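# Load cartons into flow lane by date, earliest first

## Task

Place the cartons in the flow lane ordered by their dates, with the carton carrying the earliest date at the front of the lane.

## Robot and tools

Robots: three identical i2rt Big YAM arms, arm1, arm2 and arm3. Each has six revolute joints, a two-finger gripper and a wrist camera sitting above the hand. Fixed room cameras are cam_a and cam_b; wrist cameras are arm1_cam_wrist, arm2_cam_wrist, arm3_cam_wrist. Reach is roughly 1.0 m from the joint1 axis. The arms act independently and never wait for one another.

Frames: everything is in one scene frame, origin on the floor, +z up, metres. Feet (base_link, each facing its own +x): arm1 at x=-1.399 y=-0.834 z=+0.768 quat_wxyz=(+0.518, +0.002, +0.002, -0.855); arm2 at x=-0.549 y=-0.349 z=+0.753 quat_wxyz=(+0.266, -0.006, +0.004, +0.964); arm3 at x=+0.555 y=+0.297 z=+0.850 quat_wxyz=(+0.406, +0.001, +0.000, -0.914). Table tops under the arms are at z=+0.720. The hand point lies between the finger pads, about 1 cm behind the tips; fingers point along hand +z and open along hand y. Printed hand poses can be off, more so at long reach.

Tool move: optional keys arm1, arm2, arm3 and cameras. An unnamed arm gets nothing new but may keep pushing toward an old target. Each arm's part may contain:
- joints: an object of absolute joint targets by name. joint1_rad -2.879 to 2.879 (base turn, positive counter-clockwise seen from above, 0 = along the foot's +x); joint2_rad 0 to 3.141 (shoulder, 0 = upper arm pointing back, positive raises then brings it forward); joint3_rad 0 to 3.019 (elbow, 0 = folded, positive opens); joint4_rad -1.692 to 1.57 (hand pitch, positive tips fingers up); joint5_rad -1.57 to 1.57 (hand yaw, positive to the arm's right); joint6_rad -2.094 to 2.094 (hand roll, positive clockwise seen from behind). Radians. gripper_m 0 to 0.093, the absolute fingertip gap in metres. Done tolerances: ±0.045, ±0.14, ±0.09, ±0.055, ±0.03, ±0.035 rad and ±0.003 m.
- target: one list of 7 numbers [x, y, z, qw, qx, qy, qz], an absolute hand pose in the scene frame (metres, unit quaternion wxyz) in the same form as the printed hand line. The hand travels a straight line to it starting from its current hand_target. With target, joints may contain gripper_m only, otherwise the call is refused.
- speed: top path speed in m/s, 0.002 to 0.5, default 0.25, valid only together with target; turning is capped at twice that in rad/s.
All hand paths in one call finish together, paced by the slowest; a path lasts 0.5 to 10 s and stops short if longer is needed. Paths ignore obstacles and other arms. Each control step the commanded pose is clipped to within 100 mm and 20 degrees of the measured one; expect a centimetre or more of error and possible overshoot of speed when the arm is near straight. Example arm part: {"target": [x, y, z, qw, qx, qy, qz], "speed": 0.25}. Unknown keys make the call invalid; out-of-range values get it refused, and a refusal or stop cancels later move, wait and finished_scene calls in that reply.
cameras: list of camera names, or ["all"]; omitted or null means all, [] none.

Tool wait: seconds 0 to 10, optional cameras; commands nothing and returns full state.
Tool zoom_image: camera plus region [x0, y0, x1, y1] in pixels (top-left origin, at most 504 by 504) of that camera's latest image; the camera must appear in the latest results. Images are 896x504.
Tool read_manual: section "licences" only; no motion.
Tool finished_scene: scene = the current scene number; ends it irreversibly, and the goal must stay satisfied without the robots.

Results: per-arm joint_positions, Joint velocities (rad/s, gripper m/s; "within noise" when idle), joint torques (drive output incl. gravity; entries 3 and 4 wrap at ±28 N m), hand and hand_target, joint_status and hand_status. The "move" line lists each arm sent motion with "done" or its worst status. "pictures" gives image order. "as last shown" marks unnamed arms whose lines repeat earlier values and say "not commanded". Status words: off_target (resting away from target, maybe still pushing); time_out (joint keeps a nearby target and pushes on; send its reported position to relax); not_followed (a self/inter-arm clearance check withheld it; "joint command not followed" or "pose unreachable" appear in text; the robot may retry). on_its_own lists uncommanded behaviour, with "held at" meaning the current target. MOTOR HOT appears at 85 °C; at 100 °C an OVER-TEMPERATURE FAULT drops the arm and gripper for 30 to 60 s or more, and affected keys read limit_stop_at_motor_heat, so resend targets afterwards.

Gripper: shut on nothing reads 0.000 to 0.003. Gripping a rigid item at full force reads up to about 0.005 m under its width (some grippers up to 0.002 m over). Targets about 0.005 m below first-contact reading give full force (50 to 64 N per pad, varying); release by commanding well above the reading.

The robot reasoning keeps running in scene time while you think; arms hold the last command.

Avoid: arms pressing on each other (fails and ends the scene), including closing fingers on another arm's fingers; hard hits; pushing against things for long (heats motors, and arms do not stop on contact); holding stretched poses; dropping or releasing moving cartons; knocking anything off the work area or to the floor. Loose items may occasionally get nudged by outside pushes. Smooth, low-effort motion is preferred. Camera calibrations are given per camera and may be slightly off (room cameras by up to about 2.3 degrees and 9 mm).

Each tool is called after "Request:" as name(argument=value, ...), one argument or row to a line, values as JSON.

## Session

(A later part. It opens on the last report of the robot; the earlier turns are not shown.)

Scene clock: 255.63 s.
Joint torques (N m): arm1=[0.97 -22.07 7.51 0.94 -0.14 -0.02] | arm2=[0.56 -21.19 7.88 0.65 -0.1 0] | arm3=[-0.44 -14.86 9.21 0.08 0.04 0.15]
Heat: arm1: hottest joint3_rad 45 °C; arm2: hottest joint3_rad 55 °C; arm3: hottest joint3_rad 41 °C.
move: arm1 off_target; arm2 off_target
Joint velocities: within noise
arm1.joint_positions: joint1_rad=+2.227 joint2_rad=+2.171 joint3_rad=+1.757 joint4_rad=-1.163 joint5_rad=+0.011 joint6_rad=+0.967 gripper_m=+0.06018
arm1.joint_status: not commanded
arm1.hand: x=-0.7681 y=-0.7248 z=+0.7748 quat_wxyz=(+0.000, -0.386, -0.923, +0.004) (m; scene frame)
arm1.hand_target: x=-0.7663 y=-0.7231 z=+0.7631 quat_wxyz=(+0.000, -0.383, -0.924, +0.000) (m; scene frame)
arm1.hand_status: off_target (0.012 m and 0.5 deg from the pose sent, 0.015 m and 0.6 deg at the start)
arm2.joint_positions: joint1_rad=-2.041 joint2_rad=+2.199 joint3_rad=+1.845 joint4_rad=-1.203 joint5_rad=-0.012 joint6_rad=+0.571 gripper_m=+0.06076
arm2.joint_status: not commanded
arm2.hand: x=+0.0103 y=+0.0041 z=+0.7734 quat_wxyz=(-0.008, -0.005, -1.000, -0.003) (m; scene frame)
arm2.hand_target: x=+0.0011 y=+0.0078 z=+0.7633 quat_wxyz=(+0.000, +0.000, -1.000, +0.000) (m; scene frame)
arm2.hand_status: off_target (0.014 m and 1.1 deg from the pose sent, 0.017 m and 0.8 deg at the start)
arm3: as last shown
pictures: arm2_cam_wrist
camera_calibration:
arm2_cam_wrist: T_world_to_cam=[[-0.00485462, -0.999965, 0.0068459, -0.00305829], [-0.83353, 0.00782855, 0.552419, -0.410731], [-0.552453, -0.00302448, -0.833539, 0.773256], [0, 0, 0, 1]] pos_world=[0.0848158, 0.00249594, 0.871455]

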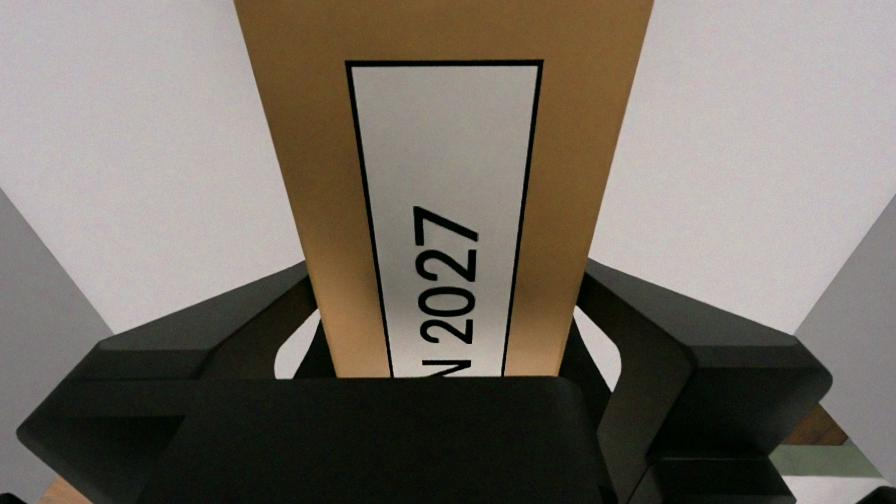

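Request:
move(
  arm1={"joints": {"gripper_m": 0.093}},
  arm2={"joints": {"gripper_m": 0.093}},
  cameras=["arm1_cam_wrist", "arm2_cam_wrist"],
)

Request:
move(
  arm1={"target": [-0.768, -0.725, 0.93, 0, -0.383, -0.924, 0], "speed": 0.2},
  arm2={"target": [0.004, 0.006, 0.935, 0, 0, -1, 0], "speed": 0.2},
  cameras=["arm1_cam_wrist", "arm2_cam_wrist"],
)

Scene clock: 259.63 s.
Joint torques (N m): arm1=[0.44 -22.95 7.88 0.49 0.08 -0.02] | arm2=[0.5 -20.89 8.03 0.64 -0.05 0] | arm3=[-0.62 -14.51 9.22 0.01 0.04 0.14]
Heat: arm1: hottest joint3_rad 44 °C; arm2: hottest joint3_rad 54 °C; arm3: hottest joint3_rad 41 °C.
move: arm1 done; arm2 done
Joint velocities: within noise
arm1.joint_positions: joint1_rad=+2.227 joint2_rad=+2.181 joint3_rad=+1.751 joint4_rad=-1.151 joint5_rad=+0.006 joint6_rad=+0.967 gripper_m=+0.09288
arm1.joint_status: all done
arm1.hand: x=-0.7691 y=-0.7241 z=+0.7665 quat_wxyz=(+0.003, -0.386, -0.923, +0.003) (m; scene frame)
arm1.hand_target: x=-0.7663 y=-0.7231 z=+0.7632 quat_wxyz=(+0.000, -0.383, -0.924, +0.000) (m; scene frame)
arm1.hand_status: not commanded
arm2.joint_positions: joint1_rad=-2.040 joint2_rad=+2.199 joint3_rad=+1.845 joint4_rad=-1.203 joint5_rad=-0.013 joint6_rad=+0.571 gripper_m=+0.09290
arm2.joint_status: all done
arm2.hand: x=+0.0097 y=+0.0050 z=+0.7734 quat_wxyz=(-0.007, -0.004, -1.000, -0.004) (m; scene frame)
arm2.hand_target: x=+0.0011 y=+0.0078 z=+0.7633 quat_wxyz=(+0.000, +0.000, -1.000, +0.000) (m; scene frame)
arm2.hand_status: not commanded
arm3: as last shown
pictures: arm1_cam_wrist, arm2_cam_wrist
camera_calibration:
arm1_cam_wrist: T_world_to_cam=[[-0.708893, -0.705097, -0.0175853, -1.039], [-0.555951, 0.543254, 0.629121, -0.518615], [-0.434038, 0.455756, -0.777108, 0.71531], [0, 0, 0, 1]] pos_world=[-0.714393, -0.776863, 0.863874]
arm2_cam_wrist: T_world_to_cam=[[-0.003762, -0.999977, 0.00561048, -0.00127476], [-0.833099, 0.00623736, 0.553088, -0.41163], [-0.553111, -0.00259337, -0.833104, 0.772629], [0, 0, 0, 1]] pos_world=[0.0844156, 0.00329646, 0.871355]

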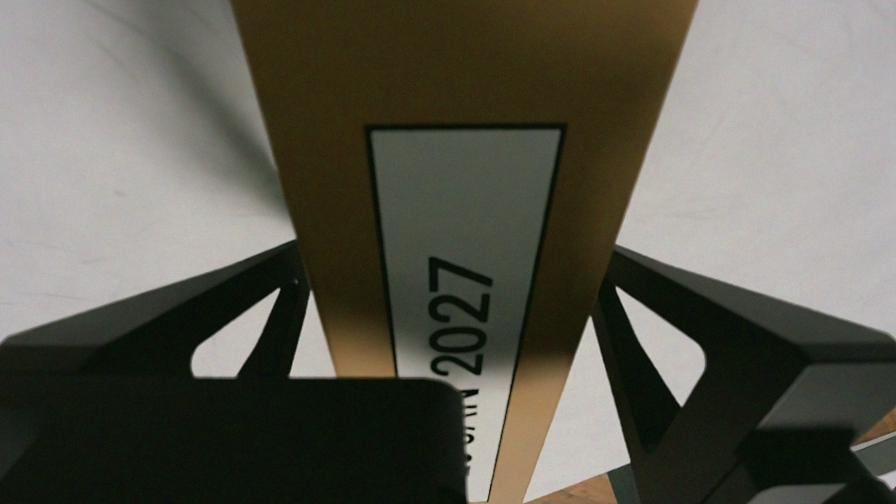

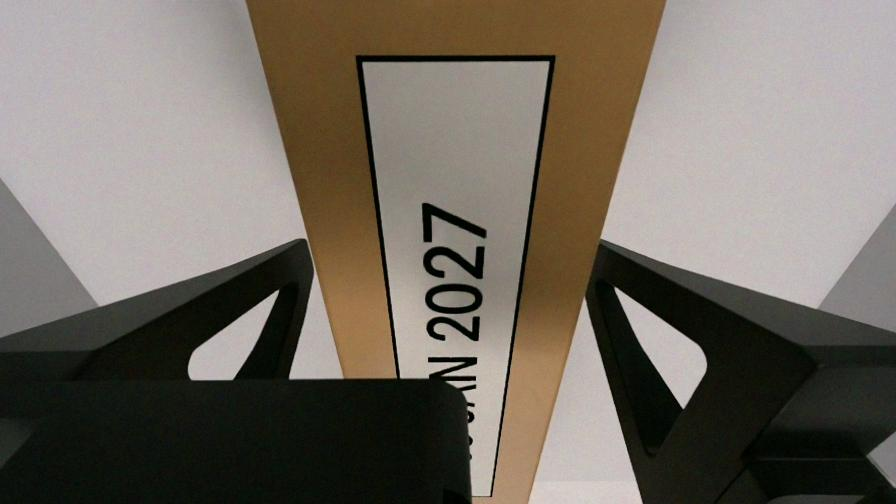

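Scene clock: 261.40 s.
Joint torques (N m): arm1=[0.79 -22.59 12.79 -0.31 0.15 -0.03] | arm2=[-0.09 -18.9 14.86 -0.13 -0.05 -0.08] | arm3=[-0.32 -14.51 9.26 -0.02 0.03 0.14]
Heat: arm1: hottest joint3_rad 44 °C; arm2: hottest joint3_rad 54 °C; arm3: hottest joint3_rad 41 °C.
move: arm1 off_target; arm2 off_target
Joint velocities: within noise
arm1.joint_positions: joint1_rad=+2.227 joint2_rad=+2.055 joint3_rad=+1.931 joint4_rad=-1.493 joint5_rad=+0.005 joint6_rad=+0.967 gripper_m=+0.09294
arm1.joint_status: not commanded
arm1.hand: x=-0.7823 y=-0.7270 z=+0.9107 quat_wxyz=(+0.018, -0.386, -0.922, +0.012) (m; scene frame)
arm1.hand_target: x=-0.7691 y=-0.7253 z=+0.9302 quat_wxyz=(+0.000, -0.383, -0.924, +0.000) (m; scene frame)
arm1.hand_status: off_target (0.024 m and 2.5 deg from the pose sent, 0.164 m and 0.6 deg at the start)
arm2.joint_positions: joint1_rad=-2.040 joint2_rad=+2.088 joint3_rad=+2.062 joint4_rad=-1.578 joint5_rad=-0.013 joint6_rad=+0.571 gripper_m=+0.09294
arm2.joint_status: not commanded
arm2.hand: x=-0.0082 y=-0.0037 z=+0.9248 quat_wxyz=(+0.013, -0.005, -1.000, +0.009) (m; scene frame)
arm2.hand_target: x=+0.0032 y=+0.0054 z=+0.9350 quat_wxyz=(-0.001, +0.000, -1.000, +0.000) (m; scene frame)
arm2.hand_status: off_target (0.019 m and 1.9 deg from the pose sent, 0.162 m and 1.1 deg at the start)
arm3: as last shown
pictures: arm1_cam_wrist, arm2_cam_wrist
camera_calibration:
arm1_cam_wrist: T_world_to_cam=[[-0.7089, -0.705229, 0.0105683, -1.07364], [-0.533855, 0.546306, 0.645405, -0.610524], [-0.460932, 0.451886, -0.763767, 0.786992], [0, 0, 0, 1]] pos_world=[-0.724288, -0.779262, 1.00646]
arm2_cam_wrist: T_world_to_cam=[[-0.00372481, -0.99951, 0.0310764, -0.0343492], [-0.81008, 0.0212366, 0.585935, -0.540475], [-0.586308, -0.0229919, -0.809762, 0.866844], [0, 0, 0, 1]] pos_world=[0.0702818, -0.00292416, 1.01969]

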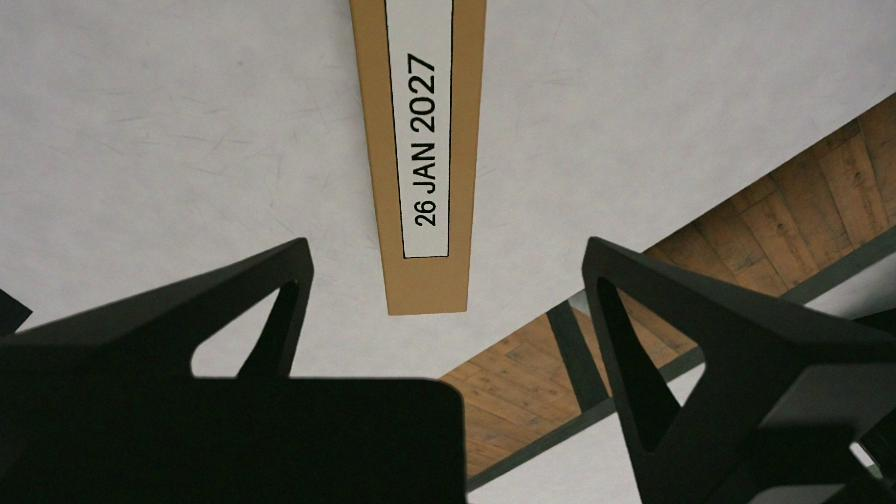

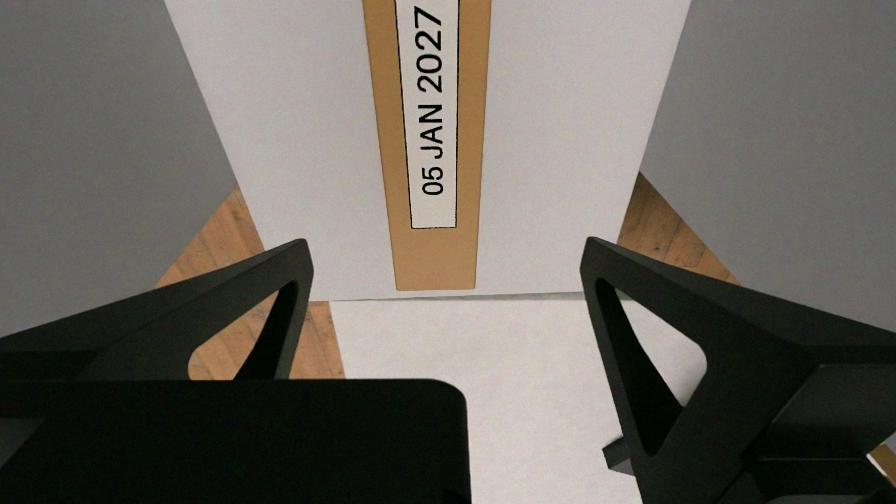

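Request:
move(
  arm1={"joints": {"joint1_rad": 0.6, "joint2_rad": 1.084, "joint3_rad": 0.981, "joint4_rad": -0.874, "joint5_rad": 0, "joint6_rad": 0}},
  arm2={"target": [-0.31, 0.03, 0.96, 0, 0, -1, 0], "speed": 0.3},
  arm3={"target": [0.15, 0.012, 0.95, 0, -0.99991, 0.0131, 0], "speed": 0.3},
  cameras=[],
)

Request:
move(
  arm2={"joints": {"joint1_rad": 2.164, "joint2_rad": 1.55, "joint3_rad": 1.43, "joint4_rad": -1.42, "joint5_rad": 0, "joint6_rad": -0.838}},
  arm3={"target": [0.03, 0.004, 0.95, 0, -0.99966, 0.02618, 0], "speed": 0.25},
  cameras=["arm2_cam_wrist", "arm3_cam_wrist"],
)

Scene clock: 277.43 s.
Joint torques (N m): arm1=[-0.38 -9.29 10.03 1.61 -0.01 -0.08] | arm2=[-0.15 -11.81 8.39 0.76 0.12 0.04] | arm3=[-0.5 -17.49 13.87 0.02 0.04 -0.03]
Heat: arm1: hottest joint3_rad 46 °C; arm2: hottest joint3_rad 58 °C; arm3: hottest joint3_rad 42 °C.
move: arm1 done; arm2 done; arm3 off_target
Joint velocities: within noise
arm1.joint_positions: joint1_rad=+0.615 joint2_rad=+1.095 joint3_rad=+0.974 joint4_rad=-0.892 joint5_rad=+0.002 joint6_rad=+0.009 gripper_m=+0.09296
arm1.joint_status: all done
arm1.hand: x=-1.3442 y=-1.2499 z=+1.0090 quat_wxyz=(-0.207, -0.637, -0.721, +0.178) (m; scene frame)
arm1.hand_target: x=-1.3495 y=-1.2546 z=+1.0192 quat_wxyz=(-0.218, -0.636, -0.715, +0.192) (m; scene frame)
arm1.hand_status: not commanded
arm2.joint_positions: joint1_rad=-1.605 joint2_rad=+1.512 joint3_rad=+1.382 joint4_rad=-1.426 joint5_rad=-0.016 joint6_rad=+0.986 gripper_m=+0.09294
arm2.joint_status: not commanded
arm2.hand: x=-0.3085 y=+0.0324 z=+0.9680 quat_wxyz=(-0.002, +0.006, -1.000, -0.005) (m; scene frame)
arm2.hand_target: x=-0.3100 y=+0.0299 z=+0.9600 quat_wxyz=(+0.000, +0.000, -1.000, +0.000) (m; scene frame)
arm2.hand_status: done (0.008 m and 0.9 deg from the pose sent, 0.306 m and 1.9 deg at the start)
arm3.joint_positions: joint1_rad=-0.214 joint2_rad=+1.685 joint3_rad=+1.268 joint4_rad=-1.157 joint5_rad=+0.003 joint6_rad=+0.651 gripper_m=+0.09404
arm3.joint_status: not commanded
arm3.hand: x=+0.1631 y=+0.0177 z=+0.9480 quat_wxyz=(+0.002, -1.000, +0.014, -0.001) (m; scene frame)
arm3.hand_target: x=+0.1502 y=+0.0123 z=+0.9501 quat_wxyz=(+0.000, -1.000, +0.013, +0.000) (m; scene frame)
arm3.hand_status: off_target (0.014 m and 0.3 deg from the pose sent, 0.160 m and 1.6 deg at the start)
pictures: none
No camera images: "cameras" was empty.

Scene clock: 280.10 s.
Joint torques (N m): arm1=[-0.44 -9.35 10.02 1.57 0 -0.06] | arm2=[-0.03 -12.81 12.41 -0.08 -0.07 -0.11] | arm3=[0.09 -22.59 14.52 0.02 0.02 -0.03]
Heat: arm1: hottest joint3_rad 46 °C; arm2: hottest joint3_rad 58 °C; arm3: hottest joint3_rad 42 °C.
move: arm2 done; arm3 off_target
Joint velocities: within noise
arm1: as last shown
arm1.joint_positions: joint1_rad=+0.615 joint2_rad=+1.095 joint3_rad=+0.974 joint4_rad=-0.892 joint5_rad=+0.001 joint6_rad=+0.008 gripper_m=+0.09296
arm1.hand_target: x=-1.3495 y=-1.2546 z=+1.0192 quat_wxyz=(-0.218, -0.635, -0.716, +0.191) (m; scene frame)
arm2.joint_positions: joint1_rad=+2.164 joint2_rad=+1.554 joint3_rad=+1.397 joint4_rad=-1.411 joint5_rad=-0.001 joint6_rad=-0.828 gripper_m=+0.09308
arm2.joint_status: all done
arm2.hand: x=-0.5263 y=-0.8074 z=+0.9635 quat_wxyz=(+0.007, +0.338, +0.941, -0.005) (m; scene frame)
arm2.hand_target: x=-0.5259 y=-0.8145 z=+0.9778 quat_wxyz=(+0.012, +0.333, +0.943, -0.018) (m; scene frame)
arm2.hand_status: not commanded
arm3.joint_positions: joint1_rad=-0.324 joint2_rad=+1.943 joint3_rad=+1.650 joint4_rad=-1.279 joint5_rad=+0.003 joint6_rad=+0.572 gripper_m=+0.09404
arm3.joint_status: not commanded
arm3.hand: x=+0.0411 y=+0.0099 z=+0.9517 quat_wxyz=(+0.001, -1.000, +0.030, -0.001) (m; scene frame)
arm3.hand_target: x=+0.0304 y=+0.0042 z=+0.9499 quat_wxyz=(+0.000, -1.000, +0.026, +0.000) (m; scene frame)
arm3.hand_status: off_target (0.013 m and 0.5 deg from the pose sent, 0.134 m and 1.4 deg at the start)
pictures: arm2_cam_wrist, arm3_cam_wrist
camera_calibration:
arm2_cam_wrist: T_world_to_cam=[[-0.632785, -0.774128, 0.0175792, -0.976878], [-0.639909, 0.535586, 0.551057, -0.427315], [-0.436004, 0.337452, -0.834282, 0.96971], [0, 0, 0, 1]] pos_world=[-0.468798, -0.854595, 1.06166]
arm3_cam_wrist: T_world_to_cam=[[0.0755286, 0.997144, 0.000339432, -0.012405], [0.800316, -0.060823, 0.596485, -0.59815], [0.594802, -0.04478, -0.802624, 0.862843], [0, 0, 0, 1]] pos_world=[-0.0335748, 0.0146265, 1.04933]

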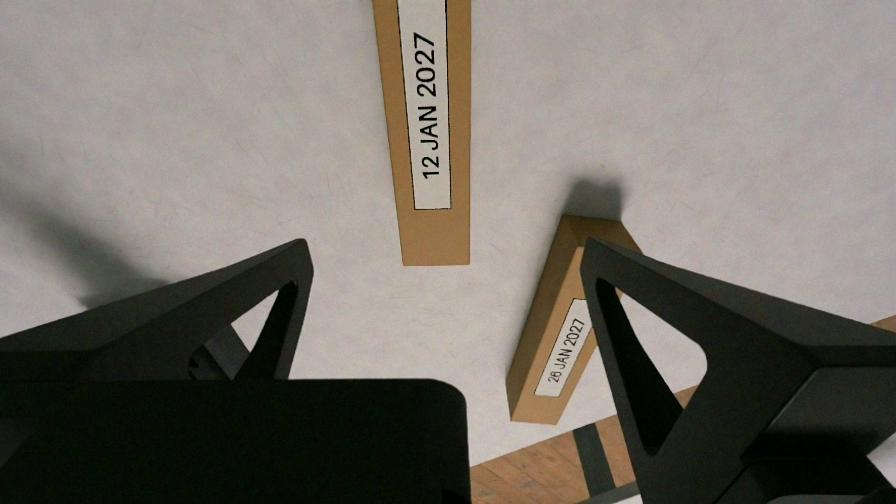

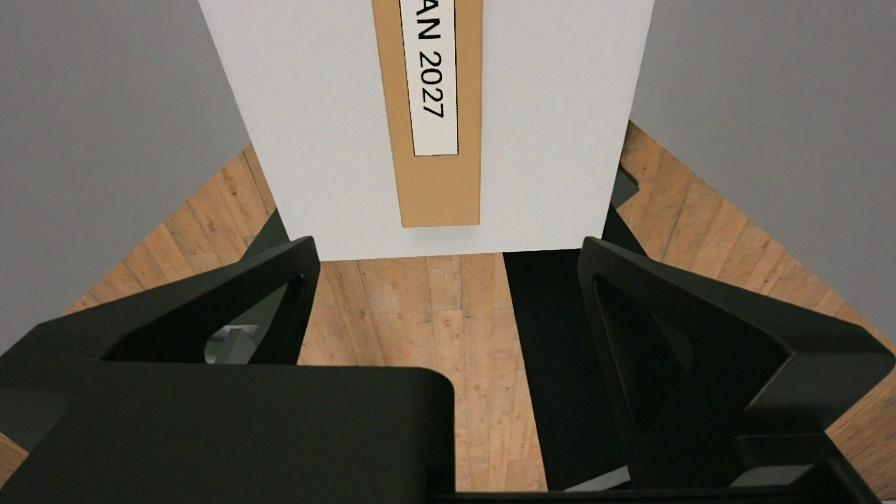

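Request:
move(
  arm2={"target": [-0.514, -0.808, 0.84, 0, 0.333, 0.943, 0], "speed": 0.2},
  arm3={"target": [-0.016, 0.000, 0.85, 0, -0.99966, 0.02618, 0], "speed": 0.2},
  cameras=["arm2_cam_wrist", "arm3_cam_wrist"],
)

Scene clock: 295.60 s.
Joint torques (N m): arm1=[-0.44 -9.35 10.04 1.58 0 -0.06] | arm2=[0.62 -11.28 8.24 0.75 -0.02 0.11] | arm3=[-0.73 -25.47 13.55 0.62 0.03 -0.01]
Heat: arm1: hottest joint3_rad 46 °C; arm2: hottest joint3_rad 57 °C; arm3: hottest joint3_rad 44 °C.
move: arm2 off_target; arm3 off_target
Joint velocities: within noise
arm1: as last shown
arm1.hand_target: x=-1.3495 y=-1.2546 z=+1.0192 quat_wxyz=(-0.218, -0.636, -0.715, +0.191) (m; scene frame)
arm2.joint_positions: joint1_rad=+2.181 joint2_rad=+1.650 joint3_rad=+1.201 joint4_rad=-1.120 joint5_rad=+0.007 joint6_rad=-0.822 gripper_m=+0.09308
arm2.joint_status: not commanded
arm2.hand: x=-0.5182 y=-0.8111 z=+0.8496 quat_wxyz=(+0.004, +0.332, +0.943, -0.006) (m; scene frame)
arm2.hand_target: x=-0.5142 y=-0.8079 z=+0.8402 quat_wxyz=(+0.000, +0.333, +0.943, +0.000) (m; scene frame)
arm2.hand_status: off_target (0.011 m and 0.8 deg from the pose sent, 0.124 m and 1.2 deg at the start)
arm3.joint_positions: joint1_rad=-0.346 joint2_rad=+2.151 joint3_rad=+1.717 joint4_rad=-1.157 joint5_rad=+0.003 joint6_rad=+0.542 gripper_m=+0.09404
arm3.joint_status: not commanded
arm3.hand: x=+0.0001 y=+0.0027 z=+0.8529 quat_wxyz=(+0.006, -1.000, +0.026, -0.009) (m; scene frame)
arm3.hand_target: x=-0.0155 y=+0.0005 z=+0.8502 quat_wxyz=(+0.000, -1.000, +0.026, +0.000) (m; scene frame)
arm3.hand_status: off_target (0.017 m and 1.2 deg from the pose sent, 0.117 m and 0.5 deg at the start)
pictures: arm2_cam_wrist, arm3_cam_wrist
camera_calibration:
arm2_cam_wrist: T_world_to_cam=[[-0.623266, -0.781699, 0.0220467, -0.97768], [-0.641964, 0.527545, 0.556398, -0.3695], [-0.446566, 0.332631, -0.830624, 0.866965], [0, 0, 0, 1]] pos_world=[-0.459404, -0.857703, 0.947265]
arm3_cam_wrist: T_world_to_cam=[[0.0678509, 0.997641, 0.0104686, -0.0106834], [0.790569, -0.0601625, 0.60941, -0.517825], [0.608602, -0.0330729, -0.792786, 0.799183], [0, 0, 0, 1]] pos_world=[-0.076283, 0.00593583, 0.949261]

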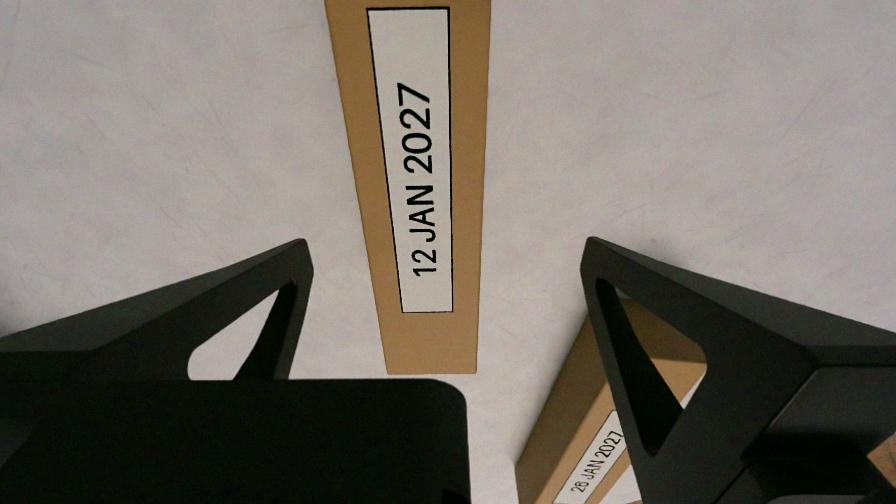

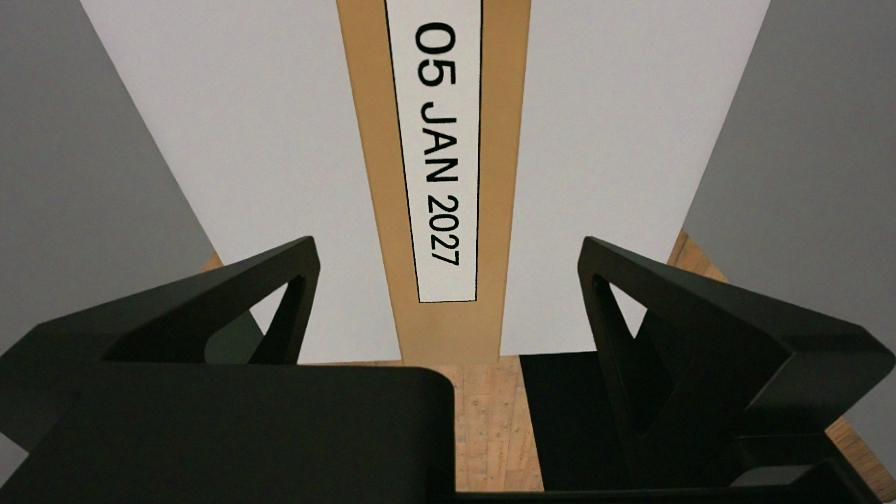

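Request:
move(
  arm2={"target": [-0.509, -0.801, 0.738, 0, 0.333, 0.943, 0], "speed": 0.15},
  arm3={"target": [-0.019, -0.002, 0.764, 0, -0.99966, 0.02618, 0], "speed": 0.15},
  cameras=["arm2_cam_wrist", "arm3_cam_wrist"],
)

Scene clock: 313.70 s.
Joint torques (N m): arm1=[-0.38 -9.29 10.04 1.61 -0.01 -0.05] | arm2=[0.73 -12.34 6.8 0.75 -0.03 0.1] | arm3=[-0.62 -26.93 10.39 0.75 0.01 0]
Heat: arm1: hottest joint3_rad 47 °C; arm2: hottest joint3_rad 55 °C; arm3: hottest joint3_rad 44 °C.
move: arm2 off_target; arm3 off_target
Joint velocities: within noise
arm1: as last shown
arm2.joint_positions: joint1_rad=+2.190 joint2_rad=+1.787 joint3_rad=+1.072 joint4_rad=-0.851 joint5_rad=+0.007 joint6_rad=-0.812 gripper_m=+0.09308
arm2.joint_status: not commanded
arm2.hand: x=-0.5134 y=-0.8069 z=+0.7485 quat_wxyz=(+0.004, +0.333, +0.943, -0.008) (m; scene frame)
arm2.hand_target: x=-0.5092 y=-0.8008 z=+0.7382 quat_wxyz=(+0.000, +0.333, +0.943, +0.000) (m; scene frame)
arm2.hand_status: off_target (0.013 m and 1.0 deg from the pose sent, 0.112 m and 0.8 deg at the start)
arm3.joint_positions: joint1_rad=-0.346 joint2_rad=+2.272 joint3_rad=+1.717 joint4_rad=-1.008 joint5_rad=+0.003 joint6_rad=+0.542 gripper_m=+0.09404
arm3.joint_status: not commanded
arm3.hand: x=-0.0145 y=-0.0052 z=+0.7778 quat_wxyz=(-0.001, -1.000, +0.026, +0.003) (m; scene frame)
arm3.hand_target: x=-0.0186 y=-0.0017 z=+0.7642 quat_wxyz=(+0.000, -1.000, +0.026, +0.000) (m; scene frame)
arm3.hand_status: off_target (0.015 m and 0.4 deg from the pose sent, 0.091 m and 1.2 deg at the start)
pictures: arm2_cam_wrist, arm3_cam_wrist
camera_calibration:
arm2_cam_wrist: T_world_to_cam=[[-0.623863, -0.781147, 0.0245731, -0.97095], [-0.641741, 0.529965, 0.554352, -0.308818], [-0.446054, 0.33007, -0.831919, 0.782904], [0, 0, 0, 1]] pos_world=[-0.454703, -0.853205, 0.846366]
arm3_cam_wrist: T_world_to_cam=[[0.0679249, 0.997682, -0.00416982, 0.0103218], [0.805122, -0.0523457, 0.590795, -0.446287], [0.589207, -0.0434869, -0.806811, 0.758802], [0, 0, 0, 1]] pos_world=[-0.0884772, -0.000661059, 0.875917]

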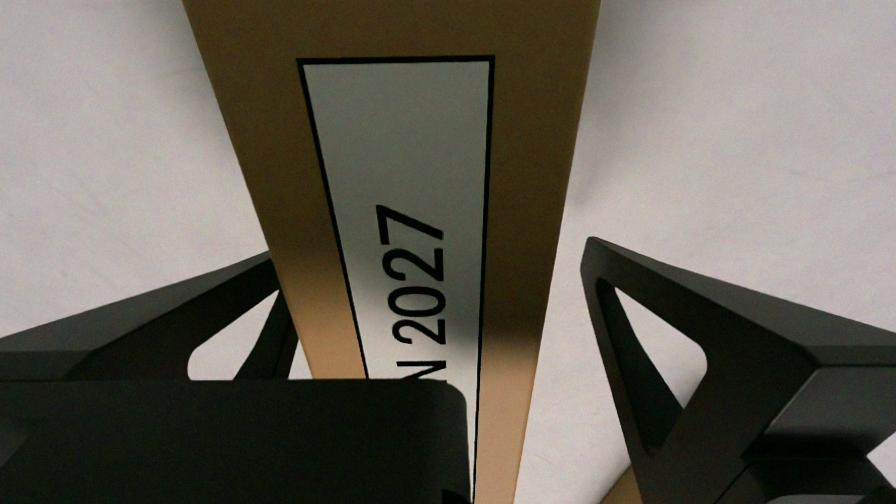

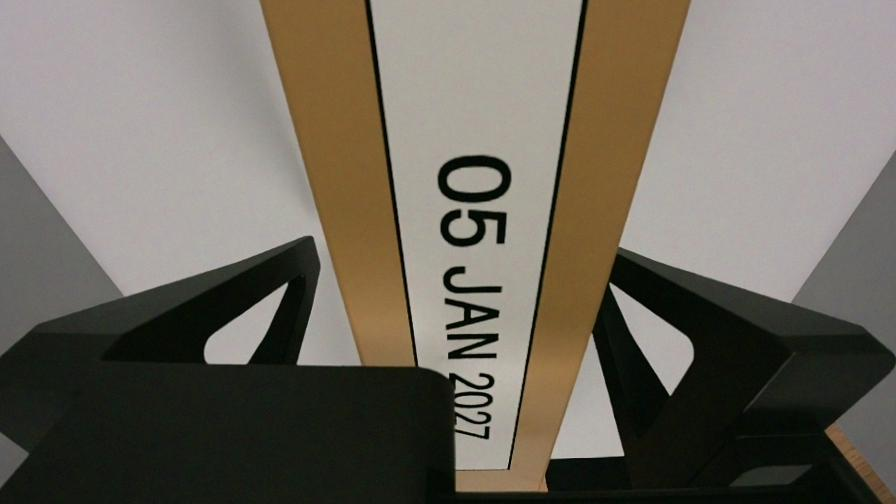

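Request:
move(
  arm2={"joints": {"gripper_m": 0.05}},
  arm3={"joints": {"gripper_m": 0.05}},
  cameras=[],
)

Request:
move(
  arm2={"target": [-0.515, -0.808, 0.965, 0, 0.333, 0.943, 0], "speed": 0.25},
  arm3={"target": [-0.01, 0.0, 0.95, 0, -0.99966, 0.02618, 0], "speed": 0.25},
  cameras=["arm2_cam_wrist", "arm3_cam_wrist"],
)

Scene clock: 320.20 s.
Joint torques (N m): arm1=[-0.5 -9.29 10.03 1.59 0 -0.06] | arm2=[0.5 -12.28 6.69 0.76 0.01 0.1] | arm3=[-0.5 -26.64 10.44 0.72 -0.02 0.01]
Heat: arm1: hottest joint3_rad 47 °C; arm2: hottest joint3_rad 54 °C; arm3: hottest joint3_rad 44 °C.
move: arm2 off_target; arm3 off_target
Joint velocities: within noise
arm1: as last shown
arm2.joint_positions: joint1_rad=+2.193 joint2_rad=+1.787 joint3_rad=+1.072 joint4_rad=-0.851 joint5_rad=+0.006 joint6_rad=-0.812 gripper_m=+0.06052
arm2.joint_status: gripper_m off_target (ended at +0.06054, target +0.05000)
arm2.hand: x=-0.5120 y=-0.8066 z=+0.7484 quat_wxyz=(+0.005, +0.332, +0.943, -0.007) (m; scene frame)
arm2.hand_target: x=-0.5092 y=-0.8009 z=+0.7382 quat_wxyz=(+0.000, +0.333, +0.943, +0.000) (m; scene frame)
arm2.hand_status: not commanded
arm3.joint_positions: joint1_rad=-0.347 joint2_rad=+2.272 joint3_rad=+1.717 joint4_rad=-1.008 joint5_rad=+0.003 joint6_rad=+0.541 gripper_m=+0.05845
arm3.joint_status: gripper_m off_target (ended at +0.05848, target +0.05000)
arm3.hand: x=-0.0148 y=-0.0049 z=+0.7778 quat_wxyz=(+0.000, -1.000, +0.026, +0.003) (m; scene frame)
arm3.hand_target: x=-0.0186 y=-0.0019 z=+0.7642 quat_wxyz=(+0.000, -1.000, +0.026, +0.000) (m; scene frame)
arm3.hand_status: not commanded
pictures: none
No camera images: "cameras" was empty.

Scene clock: 322.07 s.
Joint torques (N m): arm1=[-0.38 -9.35 10.04 1.59 0 -0.06] | arm2=[-0.26 -12.45 15.66 -0.32 -0.02 -0.01] | arm3=[-0.32 -29.04 15.79 -0.1 0.02 0.04]
Heat: arm1: hottest joint3_rad 47 °C; arm2: hottest joint3_rad 54 °C; arm3: hottest joint3_rad 45 °C.
move: arm2 off_target; arm3 off_target
Joint velocities: within noise
arm1: as last shown
arm2.joint_positions: joint1_rad=+2.193 joint2_rad=+1.559 joint3_rad=+1.331 joint4_rad=-1.420 joint5_rad=+0.006 joint6_rad=-0.811 gripper_m=+0.06052
arm2.joint_status: not commanded
arm2.hand: x=-0.5156 y=-0.7840 z=+0.9370 quat_wxyz=(-0.012, +0.332, +0.943, +0.030) (m; scene frame)
arm2.hand_target: x=-0.5152 y=-0.8058 z=+0.9651 quat_wxyz=(+0.000, +0.333, +0.943, +0.000) (m; scene frame)
arm2.hand_status: off_target (0.037 m and 3.7 deg from the pose sent, 0.217 m and 1.0 deg at the start)
arm3.joint_positions: joint1_rad=-0.347 joint2_rad=+2.086 joint3_rad=+1.791 joint4_rad=-1.338 joint5_rad=+0.003 joint6_rad=+0.540 gripper_m=+0.05845
arm3.joint_status: not commanded
arm3.hand: x=+0.0087 y=+0.0076 z=+0.9190 quat_wxyz=(+0.017, -0.999, +0.025, -0.027) (m; scene frame)
arm3.hand_target: x=-0.0084 y=+0.0007 z=+0.9504 quat_wxyz=(+0.000, -1.000, +0.026, +0.000) (m; scene frame)
arm3.hand_status: off_target (0.037 m and 3.7 deg from the pose sent, 0.172 m and 0.4 deg at the start)
pictures: arm2_cam_wrist, arm3_cam_wrist
camera_calibration:
arm2_cam_wrist: T_world_to_cam=[[-0.62219, -0.782043, -0.0358879, -0.902256], [-0.639109, 0.480929, 0.600206, -0.506901], [-0.452127, 0.396379, -0.79904, 0.949138], [0, 0, 0, 1]] pos_world=[-0.456209, -0.838038, 1.03026]
arm3_cam_wrist: T_world_to_cam=[[0.0654307, 0.997321, 0.0327133, -0.03737], [0.767332, -0.0712455, 0.63728, -0.589934], [0.637904, -0.0165958, -0.769937, 0.82507], [0, 0, 0, 1]] pos_world=[-0.0711949, 0.00893244, 1.01243]

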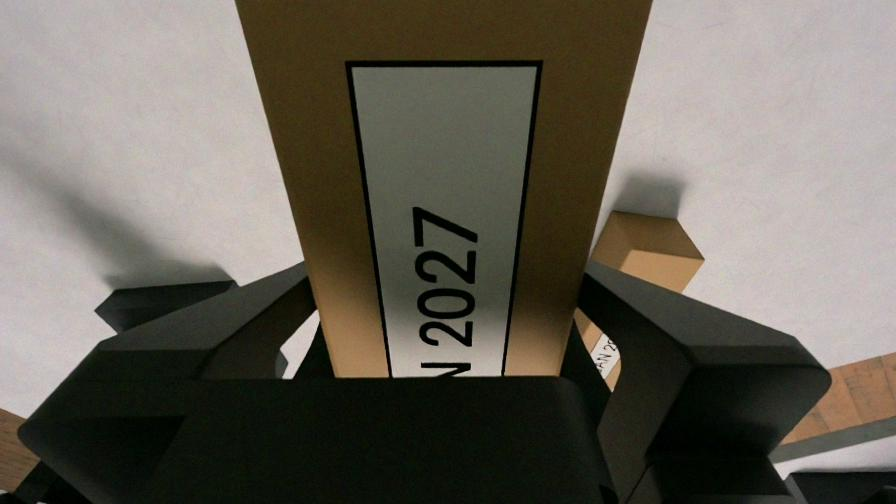

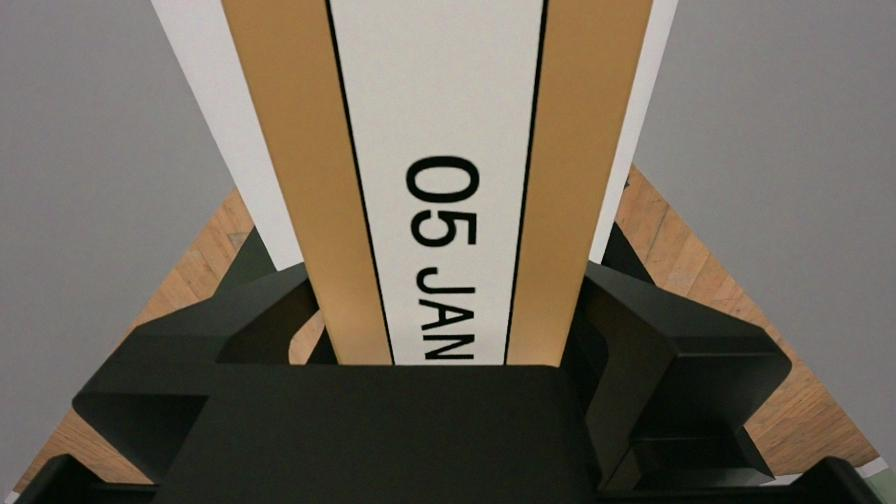

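Request:
move(
  arm2={"joints": {"joint1_rad": -1.593, "joint2_rad": 1.525, "joint3_rad": 1.40, "joint4_rad": -1.43, "joint5_rad": 0, "joint6_rad": 1.009}},
  arm3={"target": [0.31, 0.02, 0.95, 0, -0.99991, 0.0131, 0], "speed": 0.25},
  cameras=[],
)

Request:
move(
  arm2={"target": [0.0, 0.0, 0.945, 0, 0, -1, 0], "speed": 0.25},
  arm3={"target": [0.482, -0.333, 0.94, -0.0006, 0.99896, -0.0131, -0.0436], "speed": 0.3},
  cameras=["arm3_cam_wrist"],
)

Request:
move(
  arm2={"target": [0.004, 0.008, 0.84, 0, 0, -1, 0], "speed": 0.2},
  arm3={"target": [0.478, -0.333, 0.85, -0.0006, 0.99896, -0.0131, -0.0436], "speed": 0.2},
  cameras=["arm2_cam_wrist", "arm3_cam_wrist"],
)

Scene clock: 329.33 s.
Joint torques (N m): arm1=[-0.44 -9.29 10.02 1.59 0 -0.05] | arm2=[-0.03 -14.15 12.7 -0.24 0 0.09] | arm3=[0.85 -16.44 10.59 0.54 0.2 0.16]
Heat: arm1: hottest joint3_rad 47 °C; arm2: hottest joint3_rad 57 °C; arm3: hottest joint3_rad 46 °C.
move: arm2 done; arm3 off_target
Joint velocities: within noise
arm1: as last shown
arm2.joint_positions: joint1_rad=-1.595 joint2_rad=+1.545 joint3_rad=+1.361 joint4_rad=-1.420 joint5_rad=+0.002 joint6_rad=+0.999 gripper_m=+0.06062
arm2.joint_status: all done
arm2.hand: x=-0.3109 y=+0.0310 z=+0.9461 quat_wxyz=(+0.003, +0.004, -1.000, +0.021) (m; scene frame)
arm2.hand_target: x=-0.3078 y=+0.0386 z=+0.9695 quat_wxyz=(-0.009, +0.000, -1.000, -0.001) (m; scene frame)
arm2.hand_status: not commanded
arm3.joint_positions: joint1_rad=+0.006 joint2_rad=+1.430 joint3_rad=+0.936 joint4_rad=-1.119 joint5_rad=-0.002 joint6_rad=+0.868 gripper_m=+0.05845
arm3.joint_status: not commanded
arm3.hand: x=+0.3134 y=+0.0277 z=+0.9377 quat_wxyz=(+0.016, -1.000, +0.013, -0.016) (m; scene frame)
arm3.hand_target: x=+0.3102 y=+0.0202 z=+0.9500 quat_wxyz=(+0.000, -1.000, +0.013, +0.000) (m; scene frame)
arm3.hand_status: off_target (0.015 m and 2.5 deg from the pose sent, 0.303 m and 3.9 deg at the start)
pictures: none
No camera images: "cameras" was empty.

Scene clock: 331.77 s.
Joint torques (N m): arm1=[-0.44 -9.29 10.03 1.61 0 -0.06] | arm2=[0.15 -20.25 16.24 -0.21 -0.08 -0.11] | arm3=[-0.21 -27.16 16.12 -0.2 0.3 0.16]
Heat: arm1: hottest joint3_rad 47 °C; arm2: hottest joint3_rad 57 °C; arm3: hottest joint3_rad 46 °C.
move: arm2 off_target; arm3 off_target
Joint velocities: within noise
arm1: as last shown
arm2.joint_positions: joint1_rad=-2.047 joint2_rad=+2.077 joint3_rad=+2.025 joint4_rad=-1.584 joint5_rad=-0.012 joint6_rad=+0.571 gripper_m=+0.06062
arm2.joint_status: not commanded
arm2.hand: x=-0.0154 y=-0.0139 z=+0.9179 quat_wxyz=(+0.026, -0.009, -0.999, +0.018) (m; scene frame)
arm2.hand_target: x=-0.0020 y=-0.0012 z=+0.9452 quat_wxyz=(-0.001, +0.000, -1.000, +0.000) (m; scene frame)
arm2.hand_status: off_target (0.034 m and 3.8 deg from the pose sent, 0.313 m and 2.5 deg at the start)
arm3.joint_positions: joint1_rad=+0.649 joint2_rad=+2.063 joint3_rad=+1.748 joint4_rad=-1.300 joint5_rad=+0.085 joint6_rad=+1.498 gripper_m=+0.05845
arm3.joint_status: not commanded
arm3.hand: x=+0.4871 y=-0.3122 z=+0.9187 quat_wxyz=(+0.025, -0.999, +0.006, +0.040) (m; scene frame)
arm3.hand_target: x=+0.4822 y=-0.3315 z=+0.9404 quat_wxyz=(+0.000, -0.999, +0.013, +0.044) (m; scene frame)
arm3.hand_status: off_target (0.030 m and 3.0 deg from the pose sent, 0.398 m and 7.0 deg at the start)
pictures: arm3_cam_wrist
camera_calibration:
arm3_cam_wrist: T_world_to_cam=[[0.02854, 0.99853, 0.0460781, 0.256359], [0.847402, -0.0486188, 0.528722, -0.911853], [0.530185, 0.0239569, -0.847544, 0.650862], [0, 0, 0, 1]] pos_world=[0.420312, -0.315908, 1.02194]

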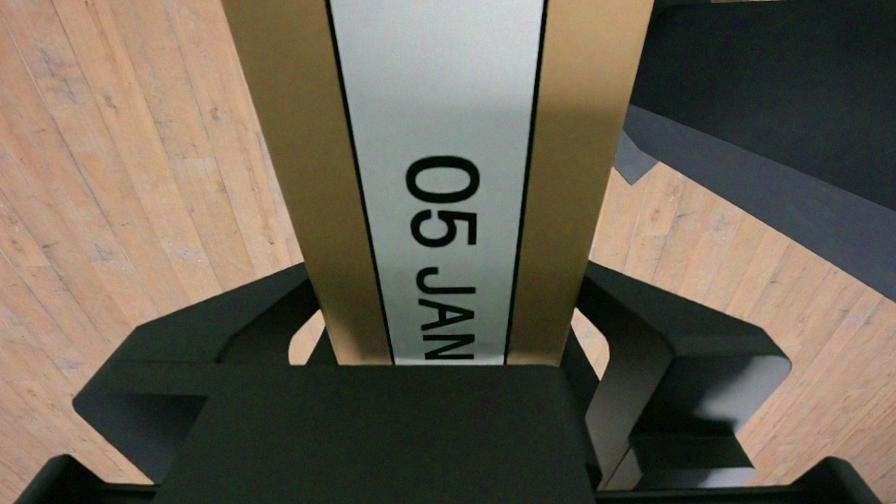

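Scene clock: 333.20 s.
Joint torques (N m): arm1=[-0.44 -9.29 10.04 1.59 0 -0.06] | arm2=[0.44 -23.59 9.68 0.53 -0.08 -0.04] | arm3=[-0.85 -29.68 11.19 0.5 0.32 0.09]
Heat: arm1: hottest joint3_rad 47 °C; arm2: hottest joint3_rad 57 °C; arm3: hottest joint3_rad 46 °C.
move: arm2 off_target; arm3 off_target
Joint velocities: within noise
arm1.joint_positions: joint1_rad=+0.615 joint2_rad=+1.095 joint3_rad=+0.974 joint4_rad=-0.892 joint5_rad=+0.001 joint6_rad=+0.008 gripper_m=+0.09296
arm1.joint_status: not commanded
arm1.hand: x=-1.3442 y=-1.2499 z=+1.0090 quat_wxyz=(-0.207, -0.637, -0.721, +0.178) (m; scene frame)
arm1.hand_target: x=-1.3495 y=-1.2546 z=+1.0192 quat_wxyz=(-0.218, -0.636, -0.715, +0.191) (m; scene frame)
arm1.hand_status: not commanded
arm2.joint_positions: joint1_rad=-2.044 joint2_rad=+2.162 joint3_rad=+1.934 joint4_rad=-1.370 joint5_rad=-0.012 joint6_rad=+0.571 gripper_m=+0.06062
arm2.joint_status: not commanded
arm2.hand: x=+0.0051 y=+0.0000 z=+0.8293 quat_wxyz=(+0.010, -0.007, -1.000, +0.008) (m; scene frame)
arm2.hand_target: x=+0.0039 y=+0.0080 z=+0.8401 quat_wxyz=(+0.000, +0.000, -1.000, +0.000) (m; scene frame)
arm2.hand_status: off_target (0.013 m and 1.6 deg from the pose sent, 0.083 m and 3.8 deg at the start)
arm3.joint_positions: joint1_rad=+0.649 joint2_rad=+2.174 joint3_rad=+1.696 joint4_rad=-1.130 joint5_rad=+0.085 joint6_rad=+1.499 gripper_m=+0.05845
arm3.joint_status: not commanded
arm3.hand: x=+0.4864 y=-0.3215 z=+0.8329 quat_wxyz=(+0.022, -0.999, +0.006, +0.040) (m; scene frame)
arm3.hand_target: x=+0.4781 y=-0.3325 z=+0.8502 quat_wxyz=(+0.001, -0.999, +0.013, +0.044) (m; scene frame)
arm3.hand_status: off_target (0.022 m and 2.6 deg from the pose sent, 0.072 m and 3.0 deg at the start)
pictures: arm2_cam_wrist, arm3_cam_wrist
camera_calibration:
arm2_cam_wrist: T_world_to_cam=[[-0.00794957, -0.999563, 0.028463, -0.025578], [-0.813293, 0.0230238, 0.581398, -0.469958], [-0.5818, -0.0185269, -0.813121, 0.800278], [0, 0, 0, 1]] pos_world=[0.0831843, 0.0000800423, 0.924684]
arm3_cam_wrist: T_world_to_cam=[[0.0288966, 0.998799, 0.0395728, 0.274941], [0.847889, -0.0454589, 0.528222, -0.86516], [0.529386, 0.0182895, -0.848184, 0.577843], [0, 0, 0, 1]] pos_world=[0.419713, -0.324508, 0.936233]

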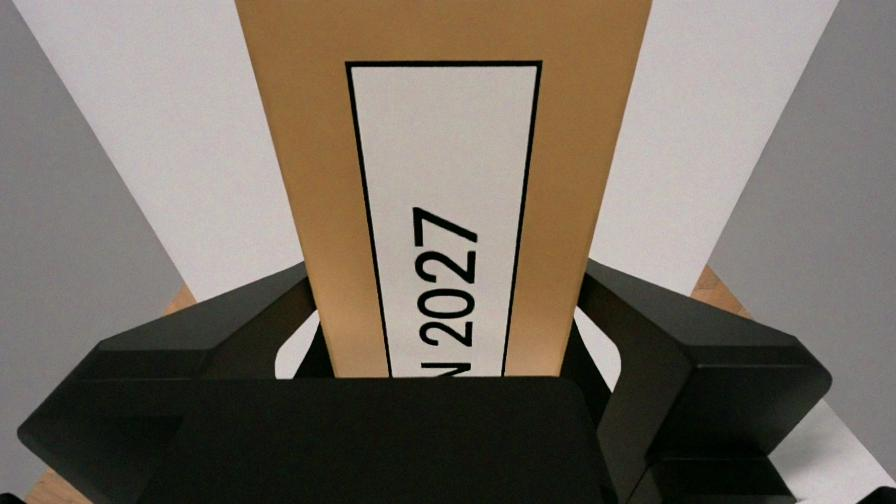

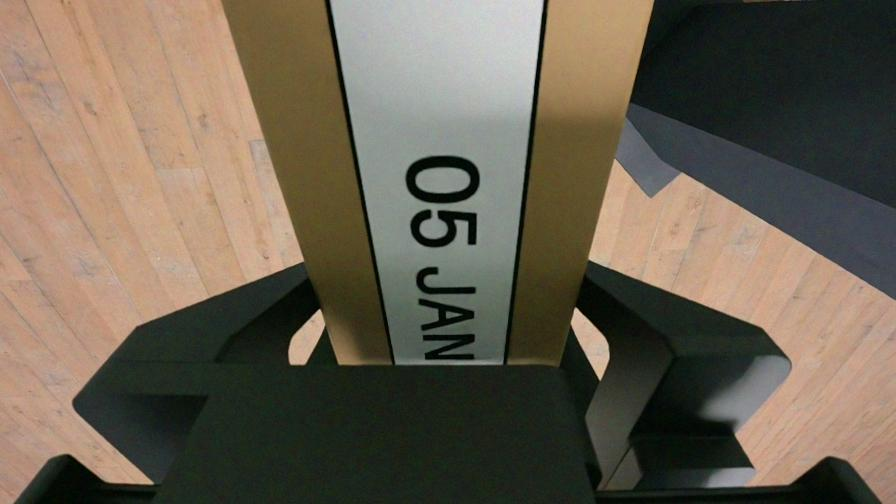

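Request:
move(
  arm2={"target": [0.004, 0.008, 0.80, 0, 0, -1, 0], "speed": 0.12},
  arm3={"target": [0.477, -0.333, 0.80, -0.0006, 0.99896, -0.0131, -0.0436], "speed": 0.12},
  cameras=["arm3_cam_wrist", "cam_b"],
)

Request:
zoom_image(
  camera="cam_b",
  region=[310, 170, 570, 350],
)

Scene clock: 340.17 s.
Joint torques (N m): arm1=[-0.44 -9.35 10.04 1.59 0 -0.06] | arm2=[0.5 -21.42 9.06 0.64 -0.07 -0.03] | arm3=[-1.08 -29.27 10.43 0.49 0.32 0.07]
Heat: arm1: hottest joint3_rad 47 °C; arm2: hottest joint3_rad 56 °C; arm3: hottest joint3_rad 46 °C.
move: arm2 done; arm3 off_target
Joint velocities: within noise
arm1: as last shown
arm2.joint_positions: joint1_rad=-2.044 joint2_rad=+2.176 joint3_rad=+1.885 joint4_rad=-1.285 joint5_rad=-0.012 joint6_rad=+0.571 gripper_m=+0.06062
arm2.joint_status: not commanded
arm2.hand: x=+0.0079 y=+0.0015 z=+0.8021 quat_wxyz=(+0.001, -0.006, -1.000, +0.002) (m; scene frame)
arm2.hand_target: x=+0.0040 y=+0.0078 z=+0.7999 quat_wxyz=(+0.000, +0.000, -1.000, +0.000) (m; scene frame)
arm2.hand_status: done (0.008 m and 0.7 deg from the pose sent, 0.030 m and 1.6 deg at the start)
arm3.joint_positions: joint1_rad=+0.648 joint2_rad=+2.231 joint3_rad=+1.668 joint4_rad=-1.034 joint5_rad=+0.085 joint6_rad=+1.499 gripper_m=+0.05845
arm3.joint_status: not commanded
arm3.hand: x=+0.4859 y=-0.3230 z=+0.7887 quat_wxyz=(+0.017, -0.999, +0.006, +0.040) (m; scene frame)
arm3.hand_target: x=+0.4770 y=-0.3327 z=+0.8001 quat_wxyz=(+0.001, -0.999, +0.013, +0.044) (m; scene frame)
arm3.hand_status: off_target (0.018 m and 2.0 deg from the pose sent, 0.036 m and 2.6 deg at the start)
pictures: arm3_cam_wrist, cam_b
camera_calibration:
arm3_cam_wrist: T_world_to_cam=[[0.0297734, 0.999127, 0.0292975, 0.286003], [0.848329, -0.0407593, 0.527898, -0.83991], [0.528631, 0.00913664, -0.848802, 0.538545], [0, 0, 0, 1]] pos_world=[0.419313, -0.324908, 0.892126]

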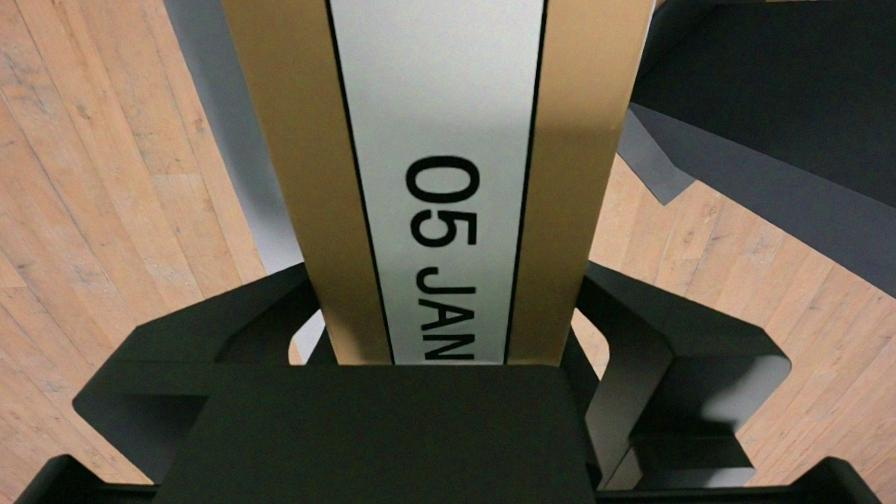

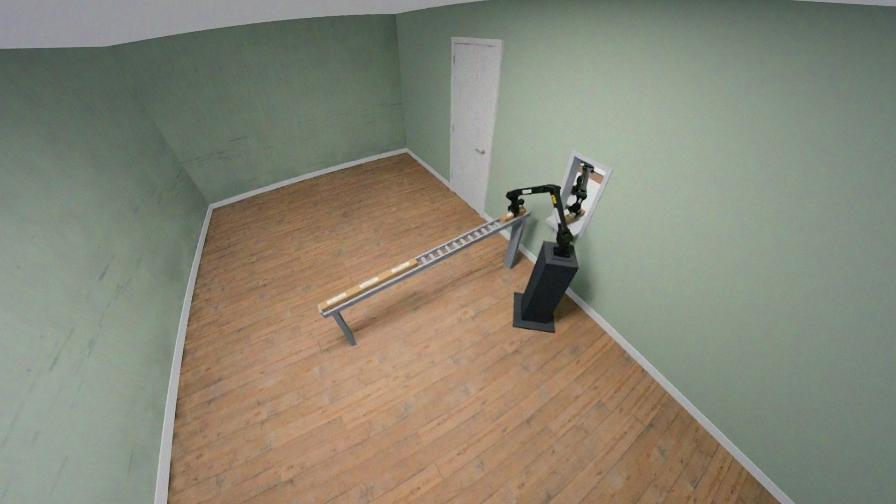

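Scaled by 1.938 from the camera's 896x504 image, which has a finer 1280x720 frame.

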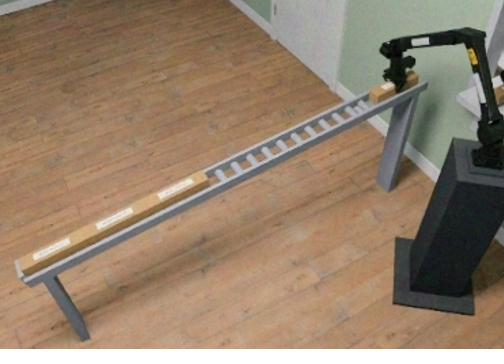

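Request:
move(
  arm2={"target": [0.004, 0.008, 0.785, 0, 0, -1, 0], "speed": 0.08},
  arm3={"target": [0.470, -0.345, 0.806, -0.0006, 0.99896, -0.0131, -0.0436], "speed": 0.1},
  cameras=["arm3_cam_wrist"],
)

Scene clock: 345.30 s.
Joint torques (N m): arm1=[-0.44 -9.29 10.04 1.59 0 -0.06] | arm2=[0.5 -22.07 9.02 0.64 -0.08 -0.03] | arm3=[-0.62 -27.99 14.35 -0.1 0.32 -0.03]
Heat: arm1: hottest joint3_rad 47 °C; arm2: hottest joint3_rad 55 °C; arm3: hottest joint3_rad 46 °C.
move: arm2 done; arm3 off_target
Joint velocities: within noise
arm1: as last shown
arm2.joint_positions: joint1_rad=-2.043 joint2_rad=+2.188 joint3_rad=+1.868 joint4_rad=-1.253 joint5_rad=-0.012 joint6_rad=+0.571 gripper_m=+0.06062
arm2.joint_status: not commanded
arm2.hand: x=+0.0083 y=+0.0018 z=+0.7883 quat_wxyz=(+0.000, -0.006, -1.000, +0.001) (m; scene frame)
arm2.hand_target: x=+0.0041 y=+0.0079 z=+0.7851 quat_wxyz=(+0.000, +0.000, -1.000, +0.000) (m; scene frame)
arm2.hand_status: done (0.008 m and 0.7 deg from the pose sent, 0.019 m and 0.7 deg at the start)
arm3.joint_positions: joint1_rad=+0.638 joint2_rad=+2.234 joint3_rad=+1.680 joint4_rad=-1.050 joint5_rad=+0.085 joint6_rad=+1.499 gripper_m=+0.05845
arm3.joint_status: not commanded
arm3.hand: x=+0.4792 y=-0.3231 z=+0.7905 quat_wxyz=(+0.020, -0.999, +0.012, +0.040) (m; scene frame)
arm3.hand_target: x=+0.4702 y=-0.3438 z=+0.8065 quat_wxyz=(+0.000, -0.999, +0.013, +0.044) (m; scene frame)
arm3.hand_status: off_target (0.028 m and 2.3 deg from the pose sent, 0.032 m and 2.0 deg at the start)
pictures: arm3_cam_wrist
camera_calibration:
arm3_cam_wrist: T_world_to_cam=[[0.0403901, 0.998526, 0.0362569, 0.275477], [0.847507, -0.0534564, 0.528086, -0.839007], [0.529246, 0.00939857, -0.848417, 0.543071], [0, 0, 0, 1]] pos_world=[0.412519, -0.325025, 0.893831]

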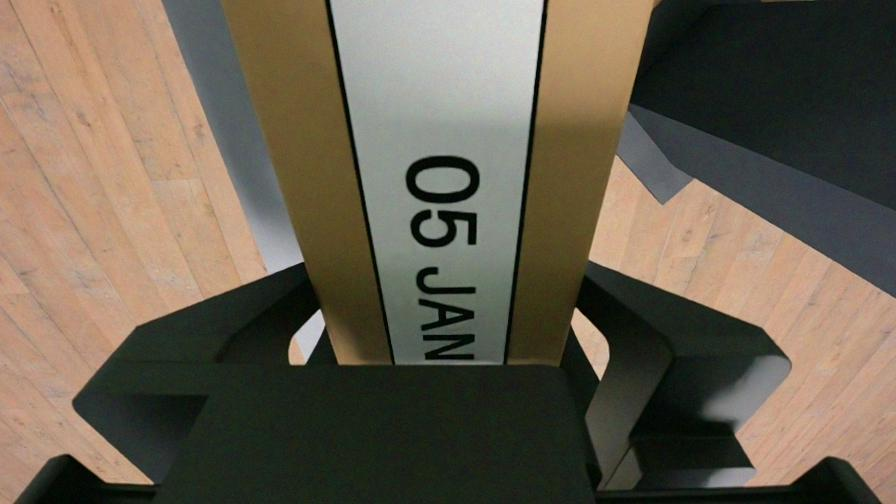

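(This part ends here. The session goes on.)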